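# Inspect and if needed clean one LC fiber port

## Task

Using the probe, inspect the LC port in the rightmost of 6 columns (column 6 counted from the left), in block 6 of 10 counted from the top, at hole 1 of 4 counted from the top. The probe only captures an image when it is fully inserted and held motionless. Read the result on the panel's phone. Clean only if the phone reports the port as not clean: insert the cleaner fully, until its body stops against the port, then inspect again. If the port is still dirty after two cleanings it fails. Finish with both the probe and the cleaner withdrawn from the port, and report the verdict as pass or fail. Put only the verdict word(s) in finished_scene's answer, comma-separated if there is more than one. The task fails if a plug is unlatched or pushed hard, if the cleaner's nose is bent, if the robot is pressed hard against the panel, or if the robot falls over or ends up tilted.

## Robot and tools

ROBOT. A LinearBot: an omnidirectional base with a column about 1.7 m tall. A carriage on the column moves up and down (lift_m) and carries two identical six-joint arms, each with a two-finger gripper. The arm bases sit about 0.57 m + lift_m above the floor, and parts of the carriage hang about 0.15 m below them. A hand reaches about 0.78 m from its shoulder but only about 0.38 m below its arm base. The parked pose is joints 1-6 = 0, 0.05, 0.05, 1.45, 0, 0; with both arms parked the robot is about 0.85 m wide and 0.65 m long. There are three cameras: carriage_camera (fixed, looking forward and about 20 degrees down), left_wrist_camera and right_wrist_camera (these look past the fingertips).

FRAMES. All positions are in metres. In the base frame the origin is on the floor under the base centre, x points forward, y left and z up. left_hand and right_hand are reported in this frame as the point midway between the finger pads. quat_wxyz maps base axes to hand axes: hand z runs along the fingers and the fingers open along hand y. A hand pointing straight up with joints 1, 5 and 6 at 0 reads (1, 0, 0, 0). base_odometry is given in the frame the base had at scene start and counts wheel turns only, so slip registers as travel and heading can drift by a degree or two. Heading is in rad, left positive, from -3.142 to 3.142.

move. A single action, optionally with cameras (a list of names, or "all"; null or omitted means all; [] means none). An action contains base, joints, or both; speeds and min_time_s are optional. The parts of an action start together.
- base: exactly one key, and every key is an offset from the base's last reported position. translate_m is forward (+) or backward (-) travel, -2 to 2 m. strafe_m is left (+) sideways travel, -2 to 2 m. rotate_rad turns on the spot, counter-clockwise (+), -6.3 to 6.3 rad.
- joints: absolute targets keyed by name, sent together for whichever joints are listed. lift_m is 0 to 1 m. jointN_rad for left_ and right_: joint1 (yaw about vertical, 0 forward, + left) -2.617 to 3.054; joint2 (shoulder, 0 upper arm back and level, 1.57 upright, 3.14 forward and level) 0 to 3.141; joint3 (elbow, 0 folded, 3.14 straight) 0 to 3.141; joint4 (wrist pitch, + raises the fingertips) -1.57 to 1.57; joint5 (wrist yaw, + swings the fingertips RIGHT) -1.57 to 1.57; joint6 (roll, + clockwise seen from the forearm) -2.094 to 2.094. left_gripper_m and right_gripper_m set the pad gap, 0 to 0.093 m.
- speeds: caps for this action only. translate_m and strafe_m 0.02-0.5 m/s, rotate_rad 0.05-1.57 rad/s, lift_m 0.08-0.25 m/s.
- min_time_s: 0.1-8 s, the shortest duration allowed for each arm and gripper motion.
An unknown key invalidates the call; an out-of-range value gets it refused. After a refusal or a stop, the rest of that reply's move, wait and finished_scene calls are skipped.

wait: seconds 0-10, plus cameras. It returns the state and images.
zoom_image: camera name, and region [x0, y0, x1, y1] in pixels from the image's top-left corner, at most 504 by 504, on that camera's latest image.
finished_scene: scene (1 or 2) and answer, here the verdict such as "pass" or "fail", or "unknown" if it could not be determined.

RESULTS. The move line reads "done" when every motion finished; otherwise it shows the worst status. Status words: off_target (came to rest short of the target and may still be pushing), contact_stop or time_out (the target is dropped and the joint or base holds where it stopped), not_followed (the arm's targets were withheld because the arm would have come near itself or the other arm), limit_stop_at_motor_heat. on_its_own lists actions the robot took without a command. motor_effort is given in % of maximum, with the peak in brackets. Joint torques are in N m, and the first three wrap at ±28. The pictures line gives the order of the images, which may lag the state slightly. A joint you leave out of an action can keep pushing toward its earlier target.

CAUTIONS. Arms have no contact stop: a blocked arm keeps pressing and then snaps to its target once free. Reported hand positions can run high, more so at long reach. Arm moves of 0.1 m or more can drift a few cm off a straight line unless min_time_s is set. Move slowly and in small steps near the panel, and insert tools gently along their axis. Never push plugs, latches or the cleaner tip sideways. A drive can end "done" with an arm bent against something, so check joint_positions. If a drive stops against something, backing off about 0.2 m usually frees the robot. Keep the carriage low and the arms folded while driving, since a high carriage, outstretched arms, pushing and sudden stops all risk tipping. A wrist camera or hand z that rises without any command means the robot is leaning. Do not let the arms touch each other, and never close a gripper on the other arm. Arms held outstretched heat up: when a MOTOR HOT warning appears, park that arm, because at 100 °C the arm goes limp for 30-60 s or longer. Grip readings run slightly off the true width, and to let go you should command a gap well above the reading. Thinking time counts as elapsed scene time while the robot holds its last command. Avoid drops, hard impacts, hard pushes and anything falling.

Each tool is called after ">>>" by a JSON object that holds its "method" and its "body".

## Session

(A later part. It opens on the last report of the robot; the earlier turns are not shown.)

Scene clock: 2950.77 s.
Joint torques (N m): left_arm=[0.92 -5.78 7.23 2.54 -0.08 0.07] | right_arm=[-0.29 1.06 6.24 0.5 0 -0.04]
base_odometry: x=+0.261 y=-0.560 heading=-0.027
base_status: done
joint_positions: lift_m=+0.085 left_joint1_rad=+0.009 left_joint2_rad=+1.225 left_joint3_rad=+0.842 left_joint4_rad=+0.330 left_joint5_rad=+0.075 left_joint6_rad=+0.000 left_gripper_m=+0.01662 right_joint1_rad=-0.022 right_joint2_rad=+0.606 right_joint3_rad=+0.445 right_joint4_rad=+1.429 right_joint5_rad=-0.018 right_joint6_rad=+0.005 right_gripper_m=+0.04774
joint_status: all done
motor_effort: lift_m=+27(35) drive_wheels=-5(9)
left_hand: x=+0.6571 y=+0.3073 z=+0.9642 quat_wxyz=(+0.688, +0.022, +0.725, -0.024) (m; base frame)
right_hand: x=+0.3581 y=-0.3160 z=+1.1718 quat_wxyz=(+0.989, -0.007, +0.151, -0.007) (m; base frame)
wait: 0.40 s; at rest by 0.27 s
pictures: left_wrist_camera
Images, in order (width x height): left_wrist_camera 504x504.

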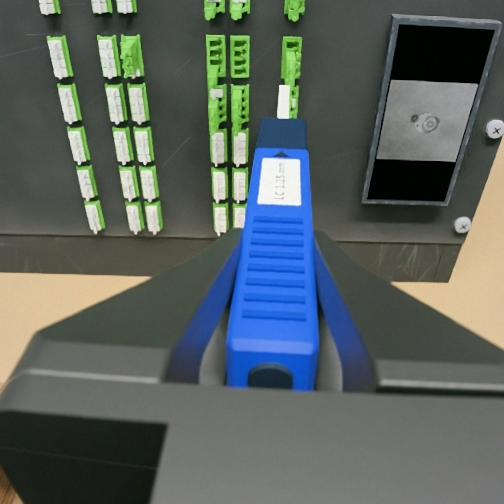

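>>> {"method": "move", "body": {"base": {"strafe_m":-0.006}, "speeds": {"strafe_m":0.03}, "cameras": []}}

>>> {"method": "move", "body": {"base": {"translate_m":0.065}, "speeds": {"translate_m":0.05}, "cameras": []}}

>>> {"method": "wait", "body": {"seconds": 0.4, "cameras": ["left_wrist_camera"]}}

>>> {"method": "zoom_image", "body": {"camera": "left_wrist_camera", "region": [250, 50, 320, 120]}}

Scene clock: 2979.30 s.
Joint torques (N m): left_arm=[0.81 -5.87 7.21 2.54 -0.09 0.07] | right_arm=[-0.28 1.03 6.27 0.5 0.04 -0.03]
move: done
base_odometry: x=+0.261 y=-0.566 heading=-0.027
base_status: done
joint_positions: lift_m=+0.085 left_joint1_rad=+0.009 left_joint2_rad=+1.225 left_joint3_rad=+0.842 left_joint4_rad=+0.330 left_joint5_rad=+0.076 left_joint6_rad=+0.000 left_gripper_m=+0.01662 right_joint1_rad=-0.022 right_joint2_rad=+0.606 right_joint3_rad=+0.445 right_joint4_rad=+1.429 right_joint5_rad=-0.019 right_joint6_rad=+0.005 right_gripper_m=+0.04774
joint_status: not commanded
motor_effort: lift_m=+29(30) drive_wheels=+3(5)
left_hand: x=+0.6571 y=+0.3072 z=+0.9642 quat_wxyz=(+0.688, +0.023, +0.725, -0.024) (m; base frame)
right_hand: x=+0.3581 y=-0.3158 z=+1.1718 quat_wxyz=(+0.988, -0.008, +0.151, -0.007) (m; base frame)
pictures: none
No camera images: "cameras" was empty.

Scene clock: 2981.10 s.
Joint torques (N m): left_arm=[0.9 -5.75 7.24 2.55 -0.09 0.07] | right_arm=[-0.27 1.03 6.27 0.49 0.02 -0.04]
move: done
base_odometry: x=+0.326 y=-0.568 heading=-0.027
base_status: done
joint_positions: lift_m=+0.085 left_joint1_rad=+0.009 left_joint2_rad=+1.225 left_joint3_rad=+0.842 left_joint4_rad=+0.330 left_joint5_rad=+0.076 left_joint6_rad=+0.000 left_gripper_m=+0.01662 right_joint1_rad=-0.022 right_joint2_rad=+0.606 right_joint3_rad=+0.445 right_joint4_rad=+1.430 right_joint5_rad=-0.020 right_joint6_rad=+0.005 right_gripper_m=+0.04774
joint_status: not commanded
motor_effort: lift_m=+29(31) drive_wheels=-6(10)
left_hand: x=+0.6571 y=+0.3072 z=+0.9642 quat_wxyz=(+0.688, +0.023, +0.725, -0.024) (m; base frame)
right_hand: x=+0.3580 y=-0.3157 z=+1.1718 quat_wxyz=(+0.989, -0.008, +0.151, -0.007) (m; base frame)
pictures: none
No camera images: "cameras" was empty.

Scene clock: 2981.50 s.
Joint torques (N m): left_arm=[0.92 -5.75 7.23 2.54 -0.09 0.06] | right_arm=[-0.31 1.06 6.23 0.5 0.02 -0.03]
base_odometry: x=+0.326 y=-0.568 heading=-0.027
base_status: done
joint_positions: lift_m=+0.085 left_joint1_rad=+0.009 left_joint2_rad=+1.225 left_joint3_rad=+0.842 left_joint4_rad=+0.330 left_joint5_rad=+0.076 left_joint6_rad=+0.000 left_gripper_m=+0.01662 right_joint1_rad=-0.022 right_joint2_rad=+0.606 right_joint3_rad=+0.445 right_joint4_rad=+1.430 right_joint5_rad=-0.020 right_joint6_rad=+0.005 right_gripper_m=+0.04774
joint_status: not commanded
motor_effort: lift_m=+30(31) drive_wheels=-5(10)
left_hand: x=+0.6571 y=+0.3072 z=+0.9642 quat_wxyz=(+0.688, +0.023, +0.725, -0.024) (m; base frame)
right_hand: x=+0.3580 y=-0.3157 z=+1.1718 quat_wxyz=(+0.989, -0.008, +0.151, -0.007) (m; base frame)
wait: 0.40 s; at rest by 0.27 s
pictures: left_wrist_camera
Images, in order (width x height): left_wrist_camera 504x504.

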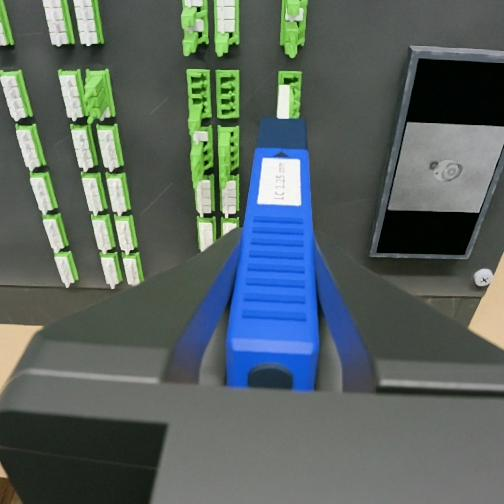

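Scaled by 7.200 from the camera's 504x504 image, which has a finer 720x720 frame.

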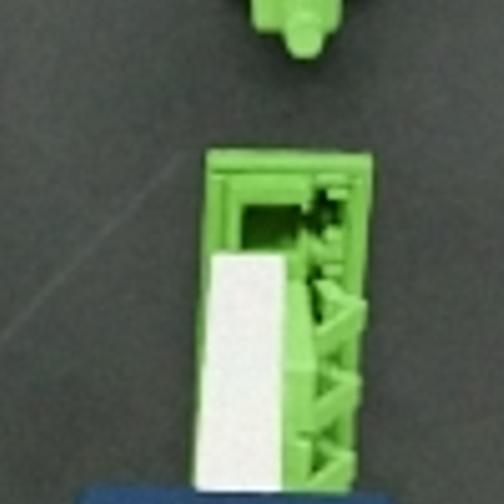

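>>> {"method": "move", "body": {"base": {"strafe_m":-0.003}, "speeds": {"strafe_m":0.03}, "joints": {"lift_m":0.0815}, "cameras": []}}

>>> {"method": "move", "body": {"base": {"translate_m":0.016}, "speeds": {"translate_m":0.03}, "cameras": []}}

>>> {"method": "wait", "body": {"seconds": 0.4, "cameras": ["left_wrist_camera"]}}

>>> {"method": "zoom_image", "body": {"camera": "left_wrist_camera", "region": [250, 50, 320, 120]}}

Scene clock: 2993.77 s.
Joint torques (N m): left_arm=[0.69 -5.83 7.19 2.61 -0.12 0.07] | right_arm=[-0.27 1.1 6.38 0.49 0.01 -0.05]
move: done
base_odometry: x=+0.325 y=-0.571 heading=-0.027
base_status: done
joint_positions: lift_m=+0.081 left_joint1_rad=+0.013 left_joint2_rad=+1.225 left_joint3_rad=+0.842 left_joint4_rad=+0.325 left_joint5_rad=+0.078 left_joint6_rad=+0.000 left_gripper_m=+0.01662 right_joint1_rad=-0.022 right_joint2_rad=+0.605 right_joint3_rad=+0.444 right_joint4_rad=+1.431 right_joint5_rad=-0.020 right_joint6_rad=+0.005 right_gripper_m=+0.04774
joint_status: all done
motor_effort: lift_m=+28(31) drive_wheels=+0(4)
left_hand: x=+0.6571 y=+0.3083 z=+0.9591 quat_wxyz=(+0.686, +0.022, +0.727, -0.024) (m; base frame)
right_hand: x=+0.3577 y=-0.3157 z=+1.1683 quat_wxyz=(+0.989, -0.008, +0.150, -0.007) (m; base frame)
pictures: none
No camera images: "cameras" was empty.

Scene clock: 2994.83 s.
Joint torques (N m): left_arm=[0.64 -5.85 7.21 2.61 -0.11 0.07] | right_arm=[-0.29 1.05 6.34 0.48 0.03 -0.04]
move: done
base_odometry: x=+0.341 y=-0.571 heading=-0.027
base_status: done
joint_positions: lift_m=+0.081 left_joint1_rad=+0.013 left_joint2_rad=+1.225 left_joint3_rad=+0.842 left_joint4_rad=+0.325 left_joint5_rad=+0.078 left_joint6_rad=+0.000 left_gripper_m=+0.01662 right_joint1_rad=-0.022 right_joint2_rad=+0.605 right_joint3_rad=+0.444 right_joint4_rad=+1.431 right_joint5_rad=-0.021 right_joint6_rad=+0.005 right_gripper_m=+0.04774
joint_status: not commanded
motor_effort: lift_m=+28(31) drive_wheels=-1(9)
left_hand: x=+0.6571 y=+0.3083 z=+0.9591 quat_wxyz=(+0.686, +0.022, +0.727, -0.024) (m; base frame)
right_hand: x=+0.3577 y=-0.3155 z=+1.1682 quat_wxyz=(+0.989, -0.008, +0.150, -0.007) (m; base frame)
pictures: none
No camera images: "cameras" was empty.

Scene clock: 2995.23 s.
Joint torques (N m): left_arm=[0.64 -5.78 7.25 2.61 -0.11 0.07] | right_arm=[-0.31 1.09 6.26 0.48 0.04 -0.03]
base_odometry: x=+0.341 y=-0.571 heading=-0.027
base_status: done
joint_positions: lift_m=+0.081 left_joint1_rad=+0.013 left_joint2_rad=+1.225 left_joint3_rad=+0.842 left_joint4_rad=+0.325 left_joint5_rad=+0.078 left_joint6_rad=+0.000 left_gripper_m=+0.01662 right_joint1_rad=-0.022 right_joint2_rad=+0.605 right_joint3_rad=+0.444 right_joint4_rad=+1.431 right_joint5_rad=-0.021 right_joint6_rad=+0.005 right_gripper_m=+0.04774
joint_status: not commanded
motor_effort: lift_m=+29(31) drive_wheels=-2(9)
left_hand: x=+0.6571 y=+0.3083 z=+0.9591 quat_wxyz=(+0.686, +0.022, +0.727, -0.024) (m; base frame)
right_hand: x=+0.3577 y=-0.3155 z=+1.1682 quat_wxyz=(+0.989, -0.008, +0.150, -0.007) (m; base frame)
wait: 0.40 s; at rest by 0.27 s
pictures: left_wrist_camera
Images, in order (width x height): left_wrist_camera 504x504.

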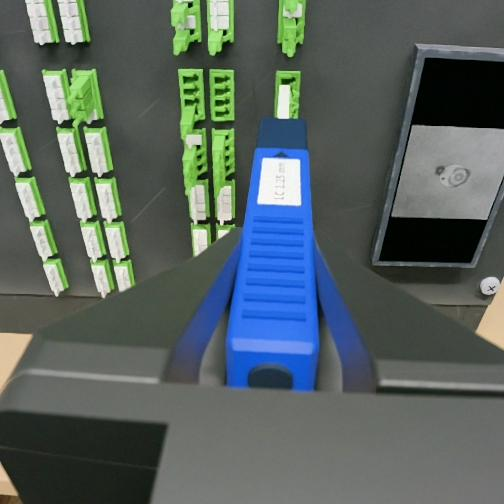

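Scaled by 7.200 from the camera's 504x504 image, which has a finer 720x720 frame.

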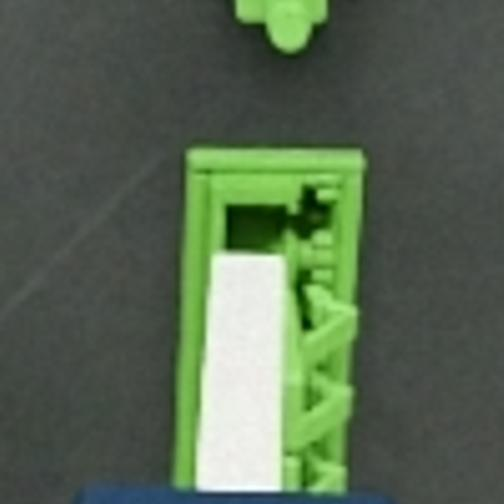

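>>> {"method": "move", "body": {"base": {"translate_m":0.006}, "speeds": {"translate_m":0.03}, "joints": {"left_joint5_rad":0.089}, "cameras": []}}

>>> {"method": "wait", "body": {"seconds": 0.4, "cameras": ["left_wrist_camera"]}}

>>> {"method": "zoom_image", "body": {"camera": "left_wrist_camera", "region": [260, 65, 310, 115]}}

Scene clock: 3009.80 s.
Joint torques (N m): left_arm=[0.65 -5.81 7.23 2.6 -0.07 0.07] | right_arm=[-0.28 1.07 6.32 0.49 0.03 -0.04]
move: done
base_odometry: x=+0.347 y=-0.572 heading=-0.027
base_status: done
joint_positions: lift_m=+0.081 left_joint1_rad=+0.013 left_joint2_rad=+1.225 left_joint3_rad=+0.842 left_joint4_rad=+0.325 left_joint5_rad=+0.080 left_joint6_rad=+0.000 left_gripper_m=+0.01662 right_joint1_rad=-0.022 right_joint2_rad=+0.605 right_joint3_rad=+0.444 right_joint4_rad=+1.430 right_joint5_rad=-0.021 right_joint6_rad=+0.005 right_gripper_m=+0.04774
joint_status: all done
motor_effort: lift_m=+27(30) drive_wheels=-4(8)
left_hand: x=+0.6571 y=+0.3079 z=+0.9591 quat_wxyz=(+0.686, +0.023, +0.727, -0.025) (m; base frame)
right_hand: x=+0.3578 y=-0.3155 z=+1.1682 quat_wxyz=(+0.989, -0.008, +0.150, -0.007) (m; base frame)
pictures: none
No camera images: "cameras" was empty.

Scene clock: 3010.20 s.
Joint torques (N m): left_arm=[0.62 -5.79 7.24 2.61 -0.07 0.07] | right_arm=[-0.27 1.09 6.31 0.48 0.02 -0.03]
base_odometry: x=+0.347 y=-0.572 heading=-0.027
base_status: done
joint_positions: lift_m=+0.081 left_joint1_rad=+0.013 left_joint2_rad=+1.225 left_joint3_rad=+0.842 left_joint4_rad=+0.325 left_joint5_rad=+0.080 left_joint6_rad=+0.000 left_gripper_m=+0.01662 right_joint1_rad=-0.022 right_joint2_rad=+0.605 right_joint3_rad=+0.444 right_joint4_rad=+1.430 right_joint5_rad=-0.021 right_joint6_rad=+0.005 right_gripper_m=+0.04774
joint_status: all done
motor_effort: lift_m=+30(30) drive_wheels=-3(8)
left_hand: x=+0.6571 y=+0.3079 z=+0.9591 quat_wxyz=(+0.686, +0.023, +0.727, -0.025) (m; base frame)
right_hand: x=+0.3578 y=-0.3155 z=+1.1682 quat_wxyz=(+0.989, -0.008, +0.150, -0.007) (m; base frame)
wait: 0.40 s; at rest by 0.27 s
pictures: left_wrist_camera
Images, in order (width x height): left_wrist_camera 504x504.

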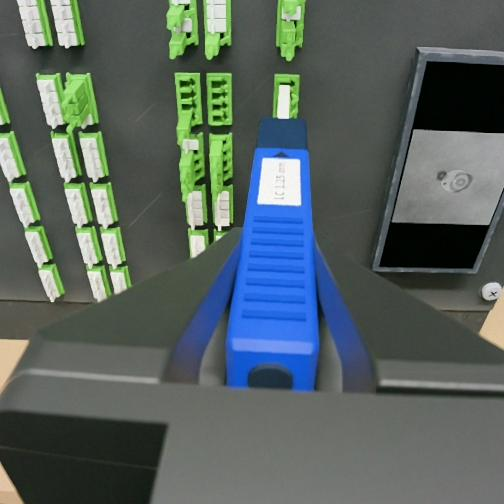

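Scaled by 10.080 from the camera's 504x504 image, which has a finer 720x720 frame.

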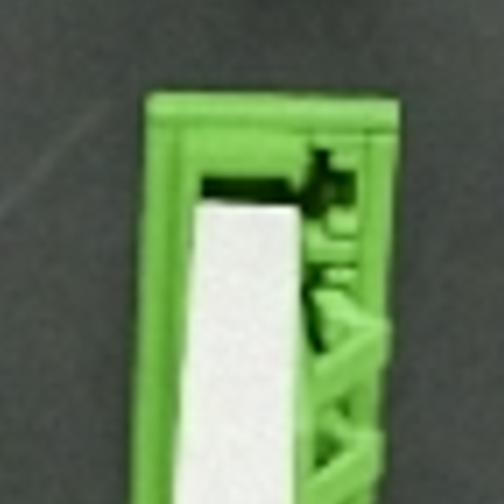

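>>> {"method": "move", "body": {"joints": {"left_joint5_rad":0.092}, "base": {"translate_m":0.002}, "speeds": {"translate_m":0.03}, "cameras": []}}

>>> {"method": "wait", "body": {"seconds": 0.4, "cameras": ["left_wrist_camera"]}}

>>> {"method": "zoom_image", "body": {"camera": "left_wrist_camera", "region": [260, 65, 310, 115]}}

Scene clock: 3020.50 s.
Joint torques (N m): left_arm=[0.64 -5.85 7.23 2.61 -0.06 0.07] | right_arm=[-0.27 1.06 6.31 0.51 0.02 -0.04]
move: done
base_odometry: x=+0.349 y=-0.572 heading=-0.027
base_status: done
joint_positions: lift_m=+0.081 left_joint1_rad=+0.013 left_joint2_rad=+1.225 left_joint3_rad=+0.842 left_joint4_rad=+0.325 left_joint5_rad=+0.083 left_joint6_rad=+0.000 left_gripper_m=+0.01662 right_joint1_rad=-0.022 right_joint2_rad=+0.605 right_joint3_rad=+0.444 right_joint4_rad=+1.430 right_joint5_rad=-0.021 right_joint6_rad=+0.005 right_gripper_m=+0.04774
joint_status: all done
motor_effort: lift_m=+28(31) drive_wheels=-1(7)
left_hand: x=+0.6571 y=+0.3074 z=+0.9591 quat_wxyz=(+0.686, +0.024, +0.727, -0.026) (m; base frame)
right_hand: x=+0.3578 y=-0.3155 z=+1.1682 quat_wxyz=(+0.989, -0.008, +0.150, -0.007) (m; base frame)
pictures: none
No camera images: "cameras" was empty.

Scene clock: 3020.90 s.
Joint torques (N m): left_arm=[0.64 -5.75 7.21 2.61 -0.07 0.07] | right_arm=[-0.28 1.07 6.32 0.49 0 -0.04]
base_odometry: x=+0.349 y=-0.572 heading=-0.027
base_status: done
joint_positions: lift_m=+0.081 left_joint1_rad=+0.013 left_joint2_rad=+1.225 left_joint3_rad=+0.842 left_joint4_rad=+0.325 left_joint5_rad=+0.083 left_joint6_rad=+0.000 left_gripper_m=+0.01662 right_joint1_rad=-0.022 right_joint2_rad=+0.605 right_joint3_rad=+0.444 right_joint4_rad=+1.430 right_joint5_rad=-0.021 right_joint6_rad=+0.005 right_gripper_m=+0.04774
joint_status: all done
motor_effort: lift_m=+27(31) drive_wheels=-1(7)
left_hand: x=+0.6571 y=+0.3074 z=+0.9591 quat_wxyz=(+0.686, +0.024, +0.727, -0.026) (m; base frame)
right_hand: x=+0.3578 y=-0.3155 z=+1.1682 quat_wxyz=(+0.989, -0.008, +0.150, -0.007) (m; base frame)
wait: 0.40 s; at rest by 0.27 s
pictures: left_wrist_camera
Images, in order (width x height): left_wrist_camera 504x504.

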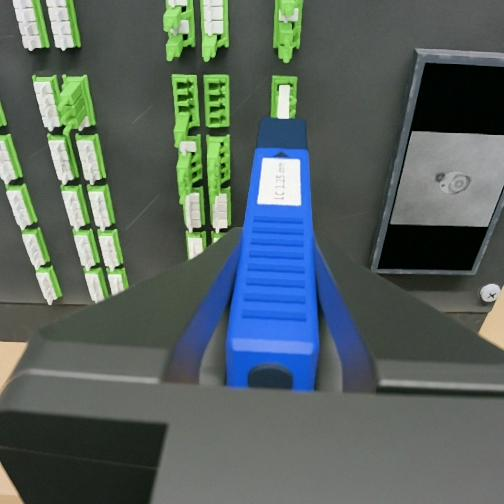

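Scaled by 10.080 from the camera's 504x504 image, which has a finer 720x720 frame.

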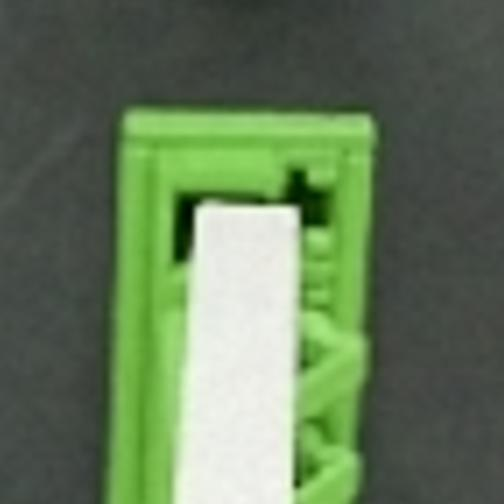

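>>> {"method": "move", "body": {"joints": {"left_joint1_rad":0.022}, "cameras": []}}

>>> {"method": "wait", "body": {"seconds": 0.4, "cameras": ["left_wrist_camera"]}}

>>> {"method": "zoom_image", "body": {"camera": "left_wrist_camera", "region": [260, 65, 310, 115]}}

Scene clock: 3033.60 s.
Joint torques (N m): left_arm=[0.96 -5.79 7.21 2.61 -0.07 0.06] | right_arm=[-0.27 1.07 6.3 0.49 0.03 -0.04]
move: done
base_odometry: x=+0.349 y=-0.572 heading=-0.027
base_status: not commanded
joint_positions: lift_m=+0.081 left_joint1_rad=+0.013 left_joint2_rad=+1.225 left_joint3_rad=+0.842 left_joint4_rad=+0.325 left_joint5_rad=+0.083 left_joint6_rad=+0.000 left_gripper_m=+0.01662 right_joint1_rad=-0.022 right_joint2_rad=+0.605 right_joint3_rad=+0.444 right_joint4_rad=+1.430 right_joint5_rad=-0.021 right_joint6_rad=+0.005 right_gripper_m=+0.04774
joint_status: all done
motor_effort: lift_m=+29(31) drive_wheels=-1(2)
left_hand: x=+0.6571 y=+0.3074 z=+0.9591 quat_wxyz=(+0.686, +0.024, +0.727, -0.026) (m; base frame)
right_hand: x=+0.3578 y=-0.3155 z=+1.1682 quat_wxyz=(+0.989, -0.008, +0.150, -0.007) (m; base frame)
pictures: none
No camera images: "cameras" was empty.

Scene clock: 3034.00 s.
Joint torques (N m): left_arm=[0.96 -5.79 7.23 2.61 -0.07 0.07] | right_arm=[-0.25 1.07 6.31 0.48 0.04 -0.03]
base_odometry: x=+0.349 y=-0.572 heading=-0.027
base_status: not commanded
joint_positions: lift_m=+0.081 left_joint1_rad=+0.013 left_joint2_rad=+1.225 left_joint3_rad=+0.842 left_joint4_rad=+0.325 left_joint5_rad=+0.083 left_joint6_rad=+0.000 left_gripper_m=+0.01662 right_joint1_rad=-0.022 right_joint2_rad=+0.605 right_joint3_rad=+0.444 right_joint4_rad=+1.430 right_joint5_rad=-0.021 right_joint6_rad=+0.005 right_gripper_m=+0.04774
joint_status: all done
motor_effort: lift_m=+25(31) drive_wheels=-1(2)
left_hand: x=+0.6571 y=+0.3074 z=+0.9591 quat_wxyz=(+0.686, +0.024, +0.727, -0.026) (m; base frame)
right_hand: x=+0.3578 y=-0.3155 z=+1.1682 quat_wxyz=(+0.989, -0.008, +0.150, -0.007) (m; base frame)
wait: 0.40 s; at rest by 0.27 s
pictures: left_wrist_camera
Images, in order (width x height): left_wrist_camera 504x504.

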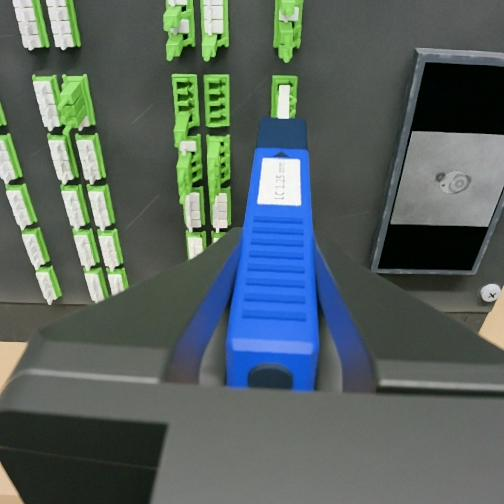

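Scaled by 10.080 from the camera's 504x504 image, which has a finer 720x720 frame.

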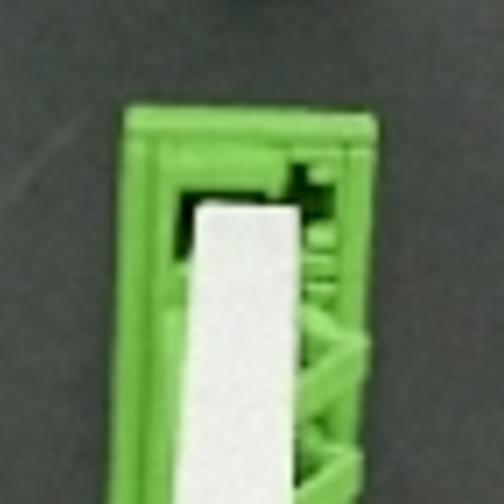

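>>> {"method": "move", "body": {"joints": {"left_joint1_rad":0.0235}, "cameras": []}}

>>> {"method": "wait", "body": {"seconds": 0.4, "cameras": ["left_wrist_camera"]}}

>>> {"method": "zoom_image", "body": {"camera": "left_wrist_camera", "region": [260, 65, 310, 115]}}

Scene clock: 3041.53 s.
Joint torques (N m): left_arm=[0.98 -5.78 7.23 2.61 -0.07 0.07] | right_arm=[-0.31 1.07 6.32 0.48 0.03 -0.03]
move: done
base_odometry: x=+0.349 y=-0.572 heading=-0.027
base_status: not commanded
joint_positions: lift_m=+0.081 left_joint1_rad=+0.014 left_joint2_rad=+1.225 left_joint3_rad=+0.842 left_joint4_rad=+0.325 left_joint5_rad=+0.083 left_joint6_rad=+0.000 left_gripper_m=+0.01662 right_joint1_rad=-0.022 right_joint2_rad=+0.605 right_joint3_rad=+0.444 right_joint4_rad=+1.430 right_joint5_rad=-0.021 right_joint6_rad=+0.005 right_gripper_m=+0.04774
joint_status: all done
motor_effort: lift_m=+27(30) drive_wheels=-1(2)
left_hand: x=+0.6571 y=+0.3079 z=+0.9591 quat_wxyz=(+0.686, +0.023, +0.727, -0.025) (m; base frame)
right_hand: x=+0.3578 y=-0.3155 z=+1.1682 quat_wxyz=(+0.989, -0.008, +0.150, -0.007) (m; base frame)
pictures: none
No camera images: "cameras" was empty.

Scene clock: 3041.93 s.
Joint torques (N m): left_arm=[0.99 -5.81 7.23 2.61 -0.07 0.06] | right_arm=[-0.31 1.05 6.35 0.5 0.03 -0.03]
base_odometry: x=+0.349 y=-0.572 heading=-0.027
base_status: not commanded
joint_positions: lift_m=+0.081 left_joint1_rad=+0.014 left_joint2_rad=+1.225 left_joint3_rad=+0.842 left_joint4_rad=+0.325 left_joint5_rad=+0.083 left_joint6_rad=+0.000 left_gripper_m=+0.01662 right_joint1_rad=-0.022 right_joint2_rad=+0.605 right_joint3_rad=+0.444 right_joint4_rad=+1.430 right_joint5_rad=-0.021 right_joint6_rad=+0.005 right_gripper_m=+0.04774
joint_status: all done
motor_effort: lift_m=+30(30) drive_wheels=-1(2)
left_hand: x=+0.6571 y=+0.3079 z=+0.9591 quat_wxyz=(+0.686, +0.023, +0.727, -0.025) (m; base frame)
right_hand: x=+0.3578 y=-0.3155 z=+1.1682 quat_wxyz=(+0.989, -0.008, +0.150, -0.007) (m; base frame)
wait: 0.40 s; at rest by 0.27 s
pictures: left_wrist_camera
Images, in order (width x height): left_wrist_camera 504x504.

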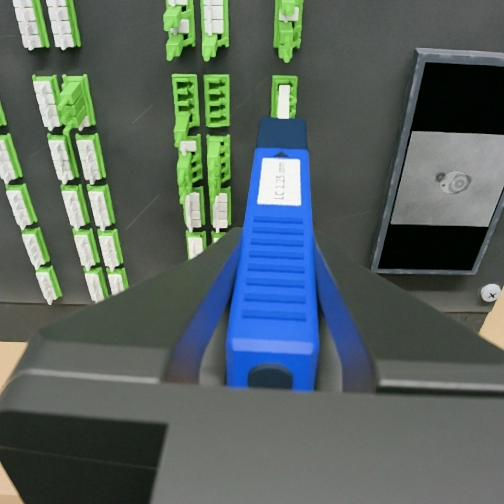

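Scaled by 10.080 from the camera's 504x504 image, which has a finer 720x720 frame.

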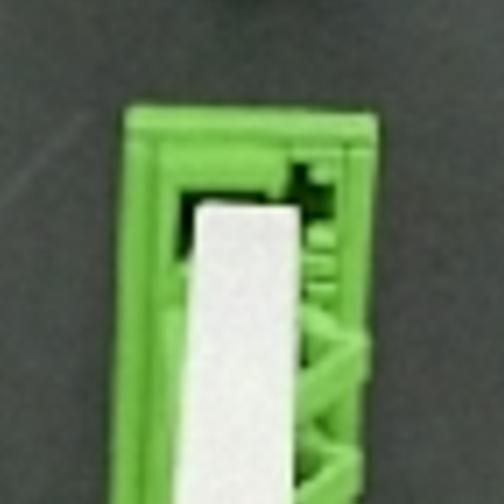

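>>> {"method": "move", "body": {"joints": {"left_joint1_rad":0.0255}, "cameras": []}}

>>> {"method": "wait", "body": {"seconds": 0.4, "cameras": ["left_wrist_camera"]}}

>>> {"method": "zoom_image", "body": {"camera": "left_wrist_camera", "region": [260, 65, 310, 115]}}

Scene clock: 3051.70 s.
Joint torques (N m): left_arm=[0.95 -5.79 7.23 2.61 -0.07 0.07] | right_arm=[-0.28 1.07 6.32 0.49 0.02 -0.04]
move: done
base_odometry: x=+0.349 y=-0.572 heading=-0.027
base_status: not commanded
joint_positions: lift_m=+0.081 left_joint1_rad=+0.017 left_joint2_rad=+1.225 left_joint3_rad=+0.842 left_joint4_rad=+0.325 left_joint5_rad=+0.084 left_joint6_rad=+0.000 left_gripper_m=+0.01662 right_joint1_rad=-0.022 right_joint2_rad=+0.605 right_joint3_rad=+0.444 right_joint4_rad=+1.430 right_joint5_rad=-0.021 right_joint6_rad=+0.005 right_gripper_m=+0.04774
joint_status: all done
motor_effort: lift_m=+30(30) drive_wheels=-1(1)
left_hand: x=+0.6571 y=+0.3089 z=+0.9591 quat_wxyz=(+0.686, +0.023, +0.727, -0.025) (m; base frame)
right_hand: x=+0.3578 y=-0.3155 z=+1.1682 quat_wxyz=(+0.989, -0.008, +0.150, -0.007) (m; base frame)
pictures: none
No camera images: "cameras" was empty.

Scene clock: 3052.10 s.
Joint torques (N m): left_arm=[0.95 -5.79 7.21 2.6 -0.08 0.07] | right_arm=[-0.28 1.1 6.32 0.5 0.03 -0.03]
base_odometry: x=+0.349 y=-0.572 heading=-0.027
base_status: not commanded
joint_positions: lift_m=+0.081 left_joint1_rad=+0.017 left_joint2_rad=+1.225 left_joint3_rad=+0.842 left_joint4_rad=+0.325 left_joint5_rad=+0.084 left_joint6_rad=+0.000 left_gripper_m=+0.01662 right_joint1_rad=-0.022 right_joint2_rad=+0.605 right_joint3_rad=+0.444 right_joint4_rad=+1.430 right_joint5_rad=-0.021 right_joint6_rad=+0.005 right_gripper_m=+0.04774
joint_status: all done
motor_effort: lift_m=+27(30) drive_wheels=-1(1)
left_hand: x=+0.6571 y=+0.3089 z=+0.9591 quat_wxyz=(+0.686, +0.023, +0.727, -0.025) (m; base frame)
right_hand: x=+0.3578 y=-0.3155 z=+1.1682 quat_wxyz=(+0.989, -0.008, +0.150, -0.007) (m; base frame)
wait: 0.40 s; at rest by 0.27 s
pictures: left_wrist_camera
Images, in order (width x height): left_wrist_camera 504x504.

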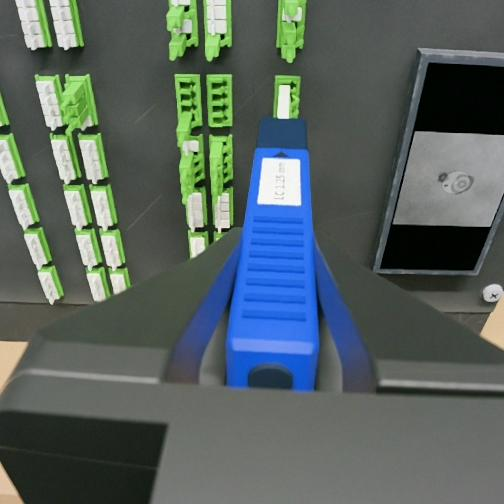

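Scaled by 10.080 from the camera's 504x504 image, which has a finer 720x720 frame.

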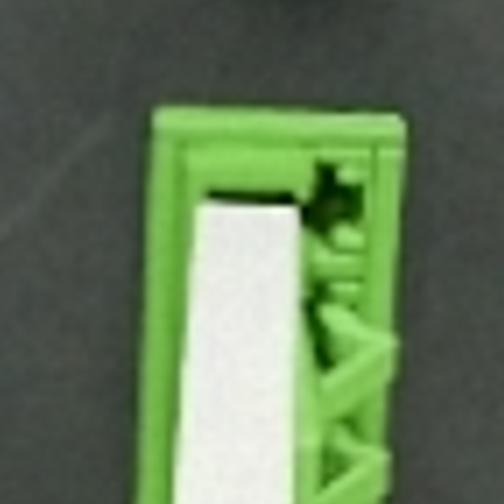

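>>> {"method": "move", "body": {"base": {"translate_m":0.002}, "speeds": {"translate_m":0.03}, "joints": {"left_joint5_rad":0.094}, "cameras": []}}

>>> {"method": "wait", "body": {"seconds": 0.4, "cameras": ["left_wrist_camera"]}}

>>> {"method": "zoom_image", "body": {"camera": "left_wrist_camera", "region": [260, 65, 310, 115]}}

Scene clock: 3063.13 s.
Joint torques (N m): left_arm=[0.94 -5.98 7.21 2.61 -0.07 0.07] | right_arm=[-0.27 1.03 6.32 0.49 0.04 -0.04]
move: done
base_odometry: x=+0.351 y=-0.572 heading=-0.027
base_status: done
joint_positions: lift_m=+0.081 left_joint1_rad=+0.017 left_joint2_rad=+1.225 left_joint3_rad=+0.842 left_joint4_rad=+0.325 left_joint5_rad=+0.086 left_joint6_rad=+0.000 left_gripper_m=+0.01662 right_joint1_rad=-0.022 right_joint2_rad=+0.605 right_joint3_rad=+0.444 right_joint4_rad=+1.430 right_joint5_rad=-0.021 right_joint6_rad=+0.005 right_gripper_m=+0.04774
joint_status: all done
motor_effort: lift_m=+30(30) drive_wheels=-1(7)
left_hand: x=+0.6571 y=+0.3086 z=+0.9591 quat_wxyz=(+0.686, +0.023, +0.727, -0.025) (m; base frame)
right_hand: x=+0.3578 y=-0.3155 z=+1.1682 quat_wxyz=(+0.989, -0.008, +0.150, -0.007) (m; base frame)
pictures: none
No camera images: "cameras" was empty.

Scene clock: 3063.53 s.
Joint torques (N m): left_arm=[0.94 -5.82 7.24 2.61 -0.06 0.07] | right_arm=[-0.28 1.13 6.31 0.49 0.03 -0.03]
base_odometry: x=+0.351 y=-0.572 heading=-0.027
base_status: done
joint_positions: lift_m=+0.081 left_joint1_rad=+0.017 left_joint2_rad=+1.225 left_joint3_rad=+0.842 left_joint4_rad=+0.325 left_joint5_rad=+0.086 left_joint6_rad=+0.000 left_gripper_m=+0.01662 right_joint1_rad=-0.022 right_joint2_rad=+0.605 right_joint3_rad=+0.444 right_joint4_rad=+1.430 right_joint5_rad=-0.021 right_joint6_rad=+0.005 right_gripper_m=+0.04774
joint_status: all done
motor_effort: lift_m=+28(30) drive_wheels=-1(7)
left_hand: x=+0.6571 y=+0.3086 z=+0.9591 quat_wxyz=(+0.686, +0.023, +0.727, -0.025) (m; base frame)
right_hand: x=+0.3578 y=-0.3155 z=+1.1682 quat_wxyz=(+0.989, -0.008, +0.150, -0.007) (m; base frame)
wait: 0.40 s; at rest by 0.27 s
pictures: left_wrist_camera
Images, in order (width x height): left_wrist_camera 504x504.

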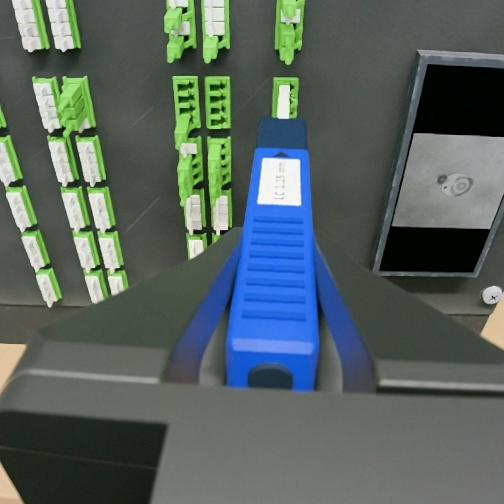

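Scaled by 10.080 from the camera's 504x504 image, which has a finer 720x720 frame.

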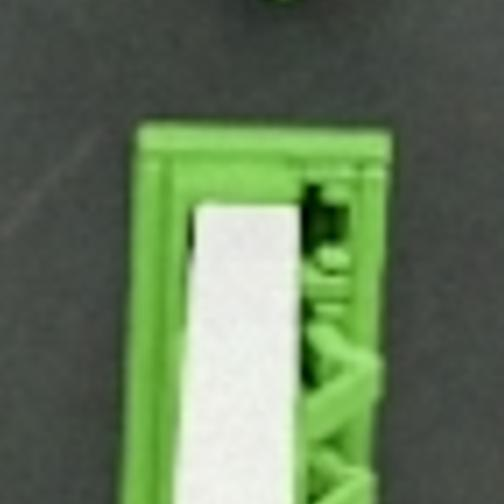

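>>> {"method": "move", "body": {"base": {"translate_m":0.004}, "speeds": {"translate_m":0.02}, "cameras": ["left_wrist_camera"]}}

>>> {"method": "zoom_image", "body": {"camera": "left_wrist_camera", "region": [260, 70, 310, 120]}}

Scene clock: 3071.40 s.
Joint torques (N m): left_arm=[0.94 -5.87 7.23 2.62 -0.08 0.09] | right_arm=[-0.29 1.1 6.3 0.49 0.03 -0.03]
move: done
base_odometry: x=+0.355 y=-0.572 heading=-0.027
base_status: done
joint_positions: lift_m=+0.081 left_joint1_rad=+0.017 left_joint2_rad=+1.225 left_joint3_rad=+0.842 left_joint4_rad=+0.324 left_joint5_rad=+0.086 left_joint6_rad=+0.000 left_gripper_m=+0.01662 right_joint1_rad=-0.022 right_joint2_rad=+0.605 right_joint3_rad=+0.444 right_joint4_rad=+1.430 right_joint5_rad=-0.021 right_joint6_rad=+0.005 right_gripper_m=+0.04774
joint_status: not commanded
motor_effort: lift_m=+30(30) drive_wheels=-1(7)
left_hand: x=+0.6570 y=+0.3085 z=+0.9590 quat_wxyz=(+0.685, +0.023, +0.727, -0.026) (m; base frame)
right_hand: x=+0.3578 y=-0.3155 z=+1.1682 quat_wxyz=(+0.989, -0.008, +0.150, -0.007) (m; base frame)
pictures: left_wrist_camera
Images, in order (width x height): left_wrist_camera 504x504.

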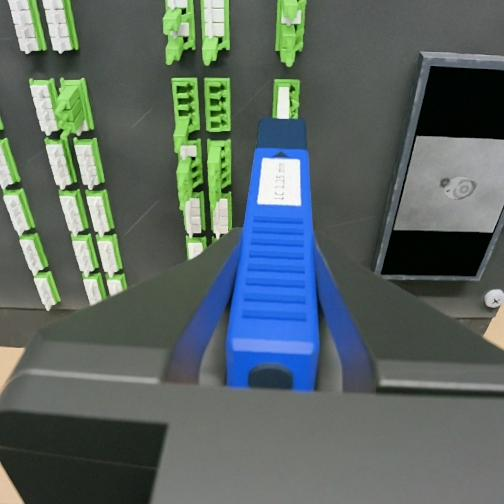

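Scaled by 10.080 from the camera's 504x504 image, which has a finer 720x720 frame.

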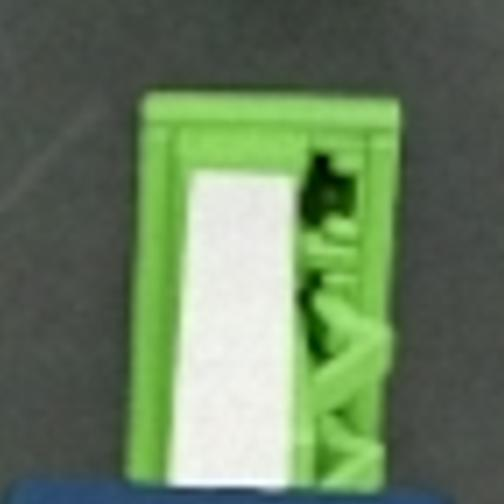

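>>> {"method": "move", "body": {"base": {"translate_m":0.005}, "speeds": {"translate_m":0.02}, "cameras": ["left_wrist_camera"]}}

>>> {"method": "zoom_image", "body": {"camera": "left_wrist_camera", "region": [260, 75, 310, 125]}}

>>> {"method": "move", "body": {"base": {"translate_m":0.004}, "speeds": {"translate_m":0.02}, "cameras": ["left_wrist_camera"]}}

>>> {"method": "zoom_image", "body": {"camera": "left_wrist_camera", "region": [260, 75, 310, 125]}}

Scene clock: 3082.47 s.
Joint torques (N m): left_arm=[0.94 -5.81 7.23 2.63 -0.08 0.07] | right_arm=[-0.27 1.06 6.37 0.48 0.04 -0.03]
move: done
base_odometry: x=+0.360 y=-0.572 heading=-0.027
base_status: done
joint_positions: lift_m=+0.081 left_joint1_rad=+0.017 left_joint2_rad=+1.225 left_joint3_rad=+0.842 left_joint4_rad=+0.322 left_joint5_rad=+0.086 left_joint6_rad=+0.000 left_gripper_m=+0.01662 right_joint1_rad=-0.022 right_joint2_rad=+0.605 right_joint3_rad=+0.444 right_joint4_rad=+1.430 right_joint5_rad=-0.021 right_joint6_rad=+0.005 right_gripper_m=+0.04774
joint_status: not commanded
motor_effort: lift_m=+28(32) drive_wheels=+0(7)
left_hand: x=+0.6570 y=+0.3085 z=+0.9586 quat_wxyz=(+0.685, +0.023, +0.728, -0.026) (m; base frame)
right_hand: x=+0.3578 y=-0.3155 z=+1.1682 quat_wxyz=(+0.989, -0.008, +0.150, -0.007) (m; base frame)
pictures: left_wrist_camera
Images, in order (width x height): left_wrist_camera 504x504.

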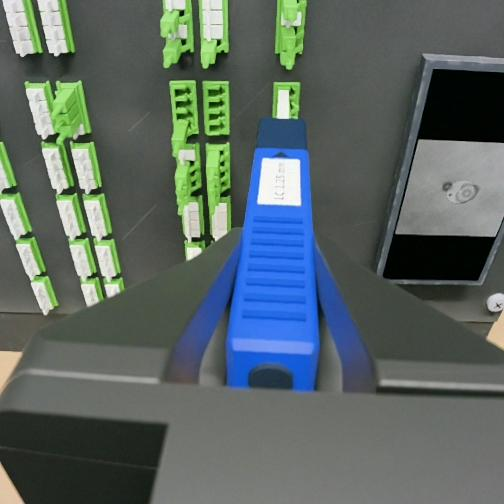

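Scaled by 10.080 from the camera's 504x504 image, which has a finer 720x720 frame.

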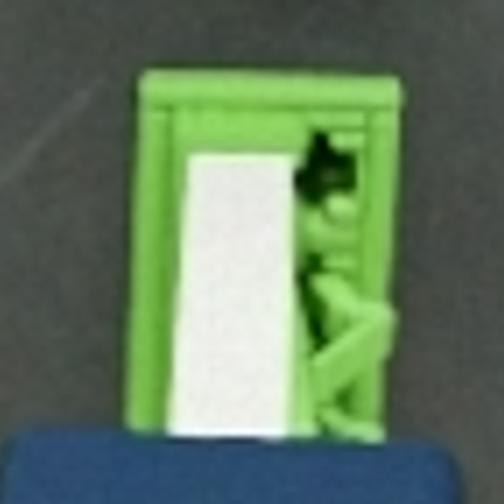

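Scene clock: 3083.03 s.
Joint torques (N m): left_arm=[0.92 -5.49 7.21 2.68 -0.1 0.07] | right_arm=[-0.29 1.11 6.34 0.49 0.04 -0.04]
move: done
base_odometry: x=+0.364 y=-0.573 heading=-0.027
base_status: done
joint_positions: lift_m=+0.081 left_joint1_rad=+0.017 left_joint2_rad=+1.222 left_joint3_rad=+0.842 left_joint4_rad=+0.318 left_joint5_rad=+0.088 left_joint6_rad=+0.000 left_gripper_m=+0.01662 right_joint1_rad=-0.022 right_joint2_rad=+0.605 right_joint3_rad=+0.444 right_joint4_rad=+1.430 right_joint5_rad=-0.021 right_joint6_rad=+0.005 right_gripper_m=+0.04774
joint_status: not commanded
motor_effort: lift_m=+30(31) drive_wheels=+0(9)
left_hand: x=+0.6564 y=+0.3081 z=+0.9586 quat_wxyz=(+0.684, +0.024, +0.728, -0.026) (m; base frame)
right_hand: x=+0.3579 y=-0.3155 z=+1.1682 quat_wxyz=(+0.989, -0.008, +0.151, -0.007) (m; base frame)
pictures: left_wrist_camera
Images, in order (width x height): left_wrist_camera 504x504.

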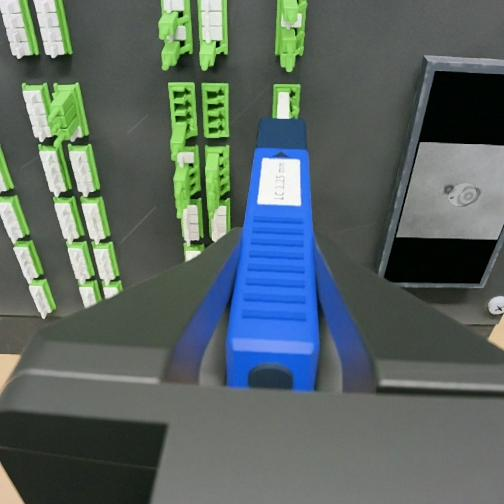

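Scaled by 10.080 from the camera's 504x504 image, which has a finer 720x720 frame.

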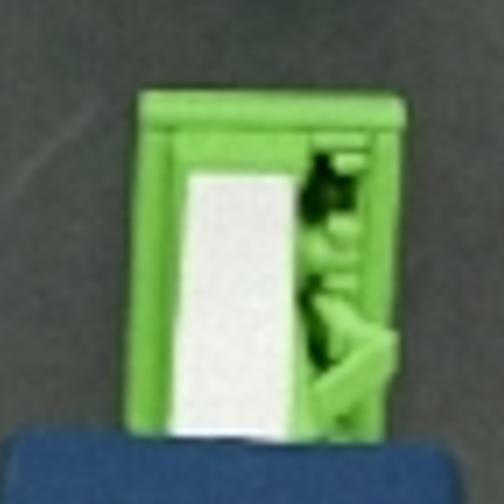

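>>> {"method": "move", "body": {"base": {"translate_m":0.004}, "speeds": {"translate_m":0.02}, "joints": {"lift_m":0.081}, "cameras": ["left_wrist_camera"]}}

>>> {"method": "zoom_image", "body": {"camera": "left_wrist_camera", "region": [260, 75, 310, 125]}}

>>> {"method": "move", "body": {"base": {"translate_m":0.004}, "speeds": {"translate_m":0.02}, "joints": {"lift_m":0.0805}, "cameras": ["left_wrist_camera"]}}

>>> {"method": "zoom_image", "body": {"camera": "left_wrist_camera", "region": [260, 75, 310, 125]}}

Scene clock: 3098.57 s.
Joint torques (N m): left_arm=[0.79 -3.89 7.24 2.89 -0.11 0.07] | right_arm=[-0.27 1.07 6.26 0.48 0.03 -0.03]
move: done
base_odometry: x=+0.368 y=-0.573 heading=-0.028
base_status: done
joint_positions: lift_m=+0.081 left_joint1_rad=+0.019 left_joint2_rad=+1.207 left_joint3_rad=+0.842 left_joint4_rad=+0.299 left_joint5_rad=+0.092 left_joint6_rad=+0.000 left_gripper_m=+0.01662 right_joint1_rad=-0.022 right_joint2_rad=+0.605 right_joint3_rad=+0.444 right_joint4_rad=+1.430 right_joint5_rad=-0.021 right_joint6_rad=+0.005 right_gripper_m=+0.04774
joint_status: all done
motor_effort: lift_m=+25(30) drive_wheels=+2(8)
left_hand: x=+0.6531 y=+0.3083 z=+0.9596 quat_wxyz=(+0.683, +0.025, +0.730, -0.027) (m; base frame)
right_hand: x=+0.3578 y=-0.3155 z=+1.1678 quat_wxyz=(+0.989, -0.008, +0.150, -0.007) (m; base frame)
pictures: left_wrist_camera
Images, in order (width x height): left_wrist_camera 504x504.

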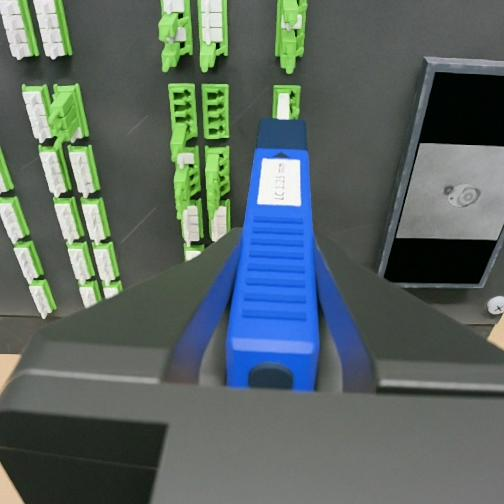

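Scaled by 10.080 from the camera's 504x504 image, which has a finer 720x720 frame.

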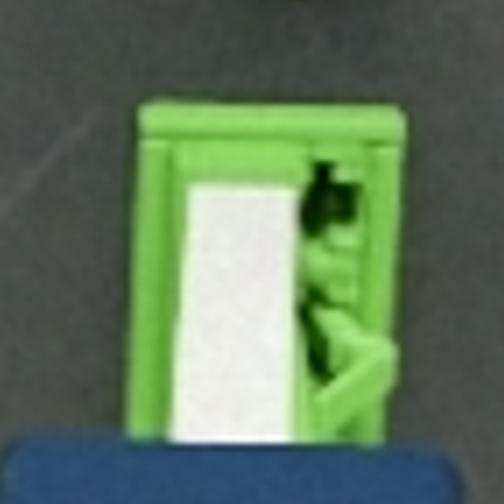

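Scene clock: 3099.13 s.
Joint torques (N m): left_arm=[0.8 -2.32 7.24 3.09 -0.13 0.06] | right_arm=[-0.28 1.09 6.28 0.47 0.03 -0.04]
move: done
base_odometry: x=+0.372 y=-0.573 heading=-0.028
base_status: done
joint_positions: lift_m=+0.081 left_joint1_rad=+0.019 left_joint2_rad=+1.193 left_joint3_rad=+0.842 left_joint4_rad=+0.280 left_joint5_rad=+0.092 left_joint6_rad=+0.000 left_gripper_m=+0.01662 right_joint1_rad=-0.022 right_joint2_rad=+0.605 right_joint3_rad=+0.444 right_joint4_rad=+1.431 right_joint5_rad=-0.021 right_joint6_rad=+0.005 right_gripper_m=+0.04774
joint_status: all done
motor_effort: lift_m=+26(31) drive_wheels=+2(9)
left_hand: x=+0.6498 y=+0.3081 z=+0.9603 quat_wxyz=(+0.681, +0.025, +0.731, -0.027) (m; base frame)
right_hand: x=+0.3577 y=-0.3155 z=+1.1674 quat_wxyz=(+0.989, -0.008, +0.150, -0.007) (m; base frame)
pictures: left_wrist_camera
Images, in order (width x height): left_wrist_camera 504x504.

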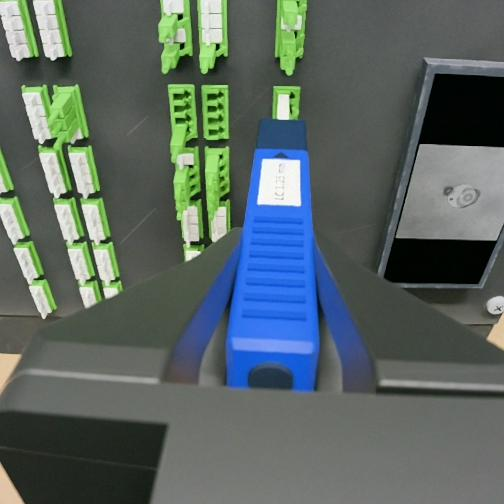

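Scaled by 10.080 from the camera's 504x504 image, which has a finer 720x720 frame.

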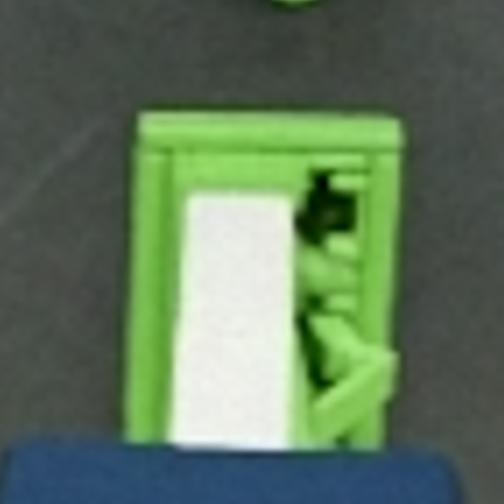

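>>> {"method": "move", "body": {"base": {"translate_m":-0.03}, "speeds": {"translate_m":0.04}, "cameras": []}}

>>> {"method": "move", "body": {"joints": {"left_joint4_rad":0.372,"lift_m":0.071}, "cameras": []}}

>>> {"method": "wait", "body": {"seconds": 0.4, "cameras": ["left_wrist_camera"]}}

>>> {"method": "zoom_image", "body": {"camera": "left_wrist_camera", "region": [250, 50, 320, 120]}}

Scene clock: 3134.67 s.
Joint torques (N m): left_arm=[0.75 -5.31 7.23 2.68 -0.12 0.06] | right_arm=[-0.24 1.03 6.37 0.49 0.04 -0.04]
move: done
base_odometry: x=+0.342 y=-0.572 heading=-0.027
base_status: done
joint_positions: lift_m=+0.081 left_joint1_rad=+0.019 left_joint2_rad=+1.220 left_joint3_rad=+0.842 left_joint4_rad=+0.318 left_joint5_rad=+0.092 left_joint6_rad=+0.000 left_gripper_m=+0.01662 right_joint1_rad=-0.022 right_joint2_rad=+0.605 right_joint3_rad=+0.444 right_joint4_rad=+1.431 right_joint5_rad=-0.021 right_joint6_rad=+0.005 right_gripper_m=+0.04774
joint_status: not commanded
motor_effort: lift_m=+30(30) drive_wheels=+2(9)
left_hand: x=+0.6559 y=+0.3085 z=+0.9586 quat_wxyz=(+0.685, +0.025, +0.728, -0.027) (m; base frame)
right_hand: x=+0.3576 y=-0.3155 z=+1.1674 quat_wxyz=(+0.989, -0.008, +0.150, -0.007) (m; base frame)
pictures: none
No camera images: "cameras" was empty.

Scene clock: 3135.13 s.
Joint torques (N m): left_arm=[0.76 -5.27 7.23 2.76 -0.13 0.06] | right_arm=[-0.32 1.1 6.46 0.5 0.03 -0.02]
move: done
base_odometry: x=+0.342 y=-0.572 heading=-0.027
base_status: not commanded
joint_positions: lift_m=+0.071 left_joint1_rad=+0.019 left_joint2_rad=+1.220 left_joint3_rad=+0.842 left_joint4_rad=+0.342 left_joint5_rad=+0.092 left_joint6_rad=+0.000 left_gripper_m=+0.01662 right_joint1_rad=-0.022 right_joint2_rad=+0.605 right_joint3_rad=+0.442 right_joint4_rad=+1.430 right_joint5_rad=-0.021 right_joint6_rad=+0.005 right_gripper_m=+0.04774
joint_status: all done
motor_effort: lift_m=+31(33) drive_wheels=+2(2)
left_hand: x=+0.6562 y=+0.3085 z=+0.9548 quat_wxyz=(+0.694, +0.025, +0.719, -0.027) (m; base frame)
right_hand: x=+0.3584 y=-0.3155 z=+1.1570 quat_wxyz=(+0.988, -0.008, +0.151, -0.007) (m; base frame)
pictures: none
No camera images: "cameras" was empty.

Scene clock: 3135.53 s.
Joint torques (N m): left_arm=[0.75 -5.24 7.23 2.76 -0.13 0.07] | right_arm=[-0.28 1.06 6.48 0.49 0.03 -0.04]
base_odometry: x=+0.342 y=-0.572 heading=-0.027
base_status: not commanded
joint_positions: lift_m=+0.071 left_joint1_rad=+0.019 left_joint2_rad=+1.220 left_joint3_rad=+0.842 left_joint4_rad=+0.342 left_joint5_rad=+0.092 left_joint6_rad=+0.000 left_gripper_m=+0.01662 right_joint1_rad=-0.022 right_joint2_rad=+0.605 right_joint3_rad=+0.442 right_joint4_rad=+1.430 right_joint5_rad=-0.021 right_joint6_rad=+0.005 right_gripper_m=+0.04774
joint_status: all done
motor_effort: lift_m=+31(33) drive_wheels=+1(2)
left_hand: x=+0.6562 y=+0.3085 z=+0.9548 quat_wxyz=(+0.694, +0.025, +0.719, -0.027) (m; base frame)
right_hand: x=+0.3584 y=-0.3155 z=+1.1570 quat_wxyz=(+0.988, -0.008, +0.151, -0.007) (m; base frame)
wait: 0.40 s; at rest by 0.27 s
pictures: left_wrist_camera
Images, in order (width x height): left_wrist_camera 504x504.

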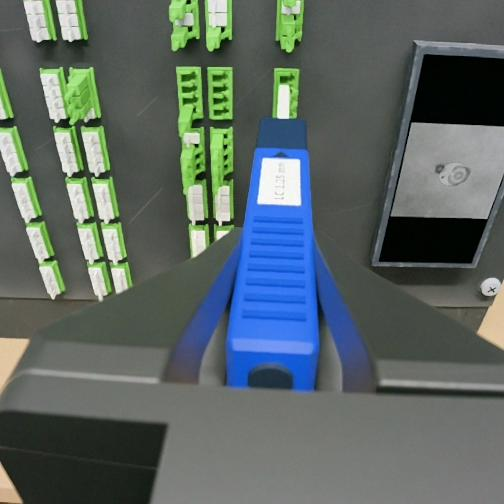

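Scaled by 7.200 from the camera's 504x504 image, which has a finer 720x720 frame.

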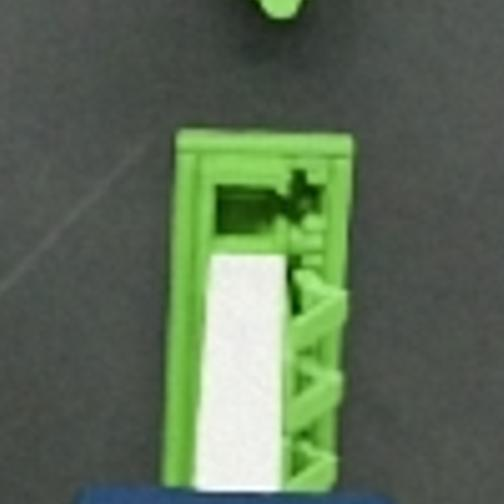

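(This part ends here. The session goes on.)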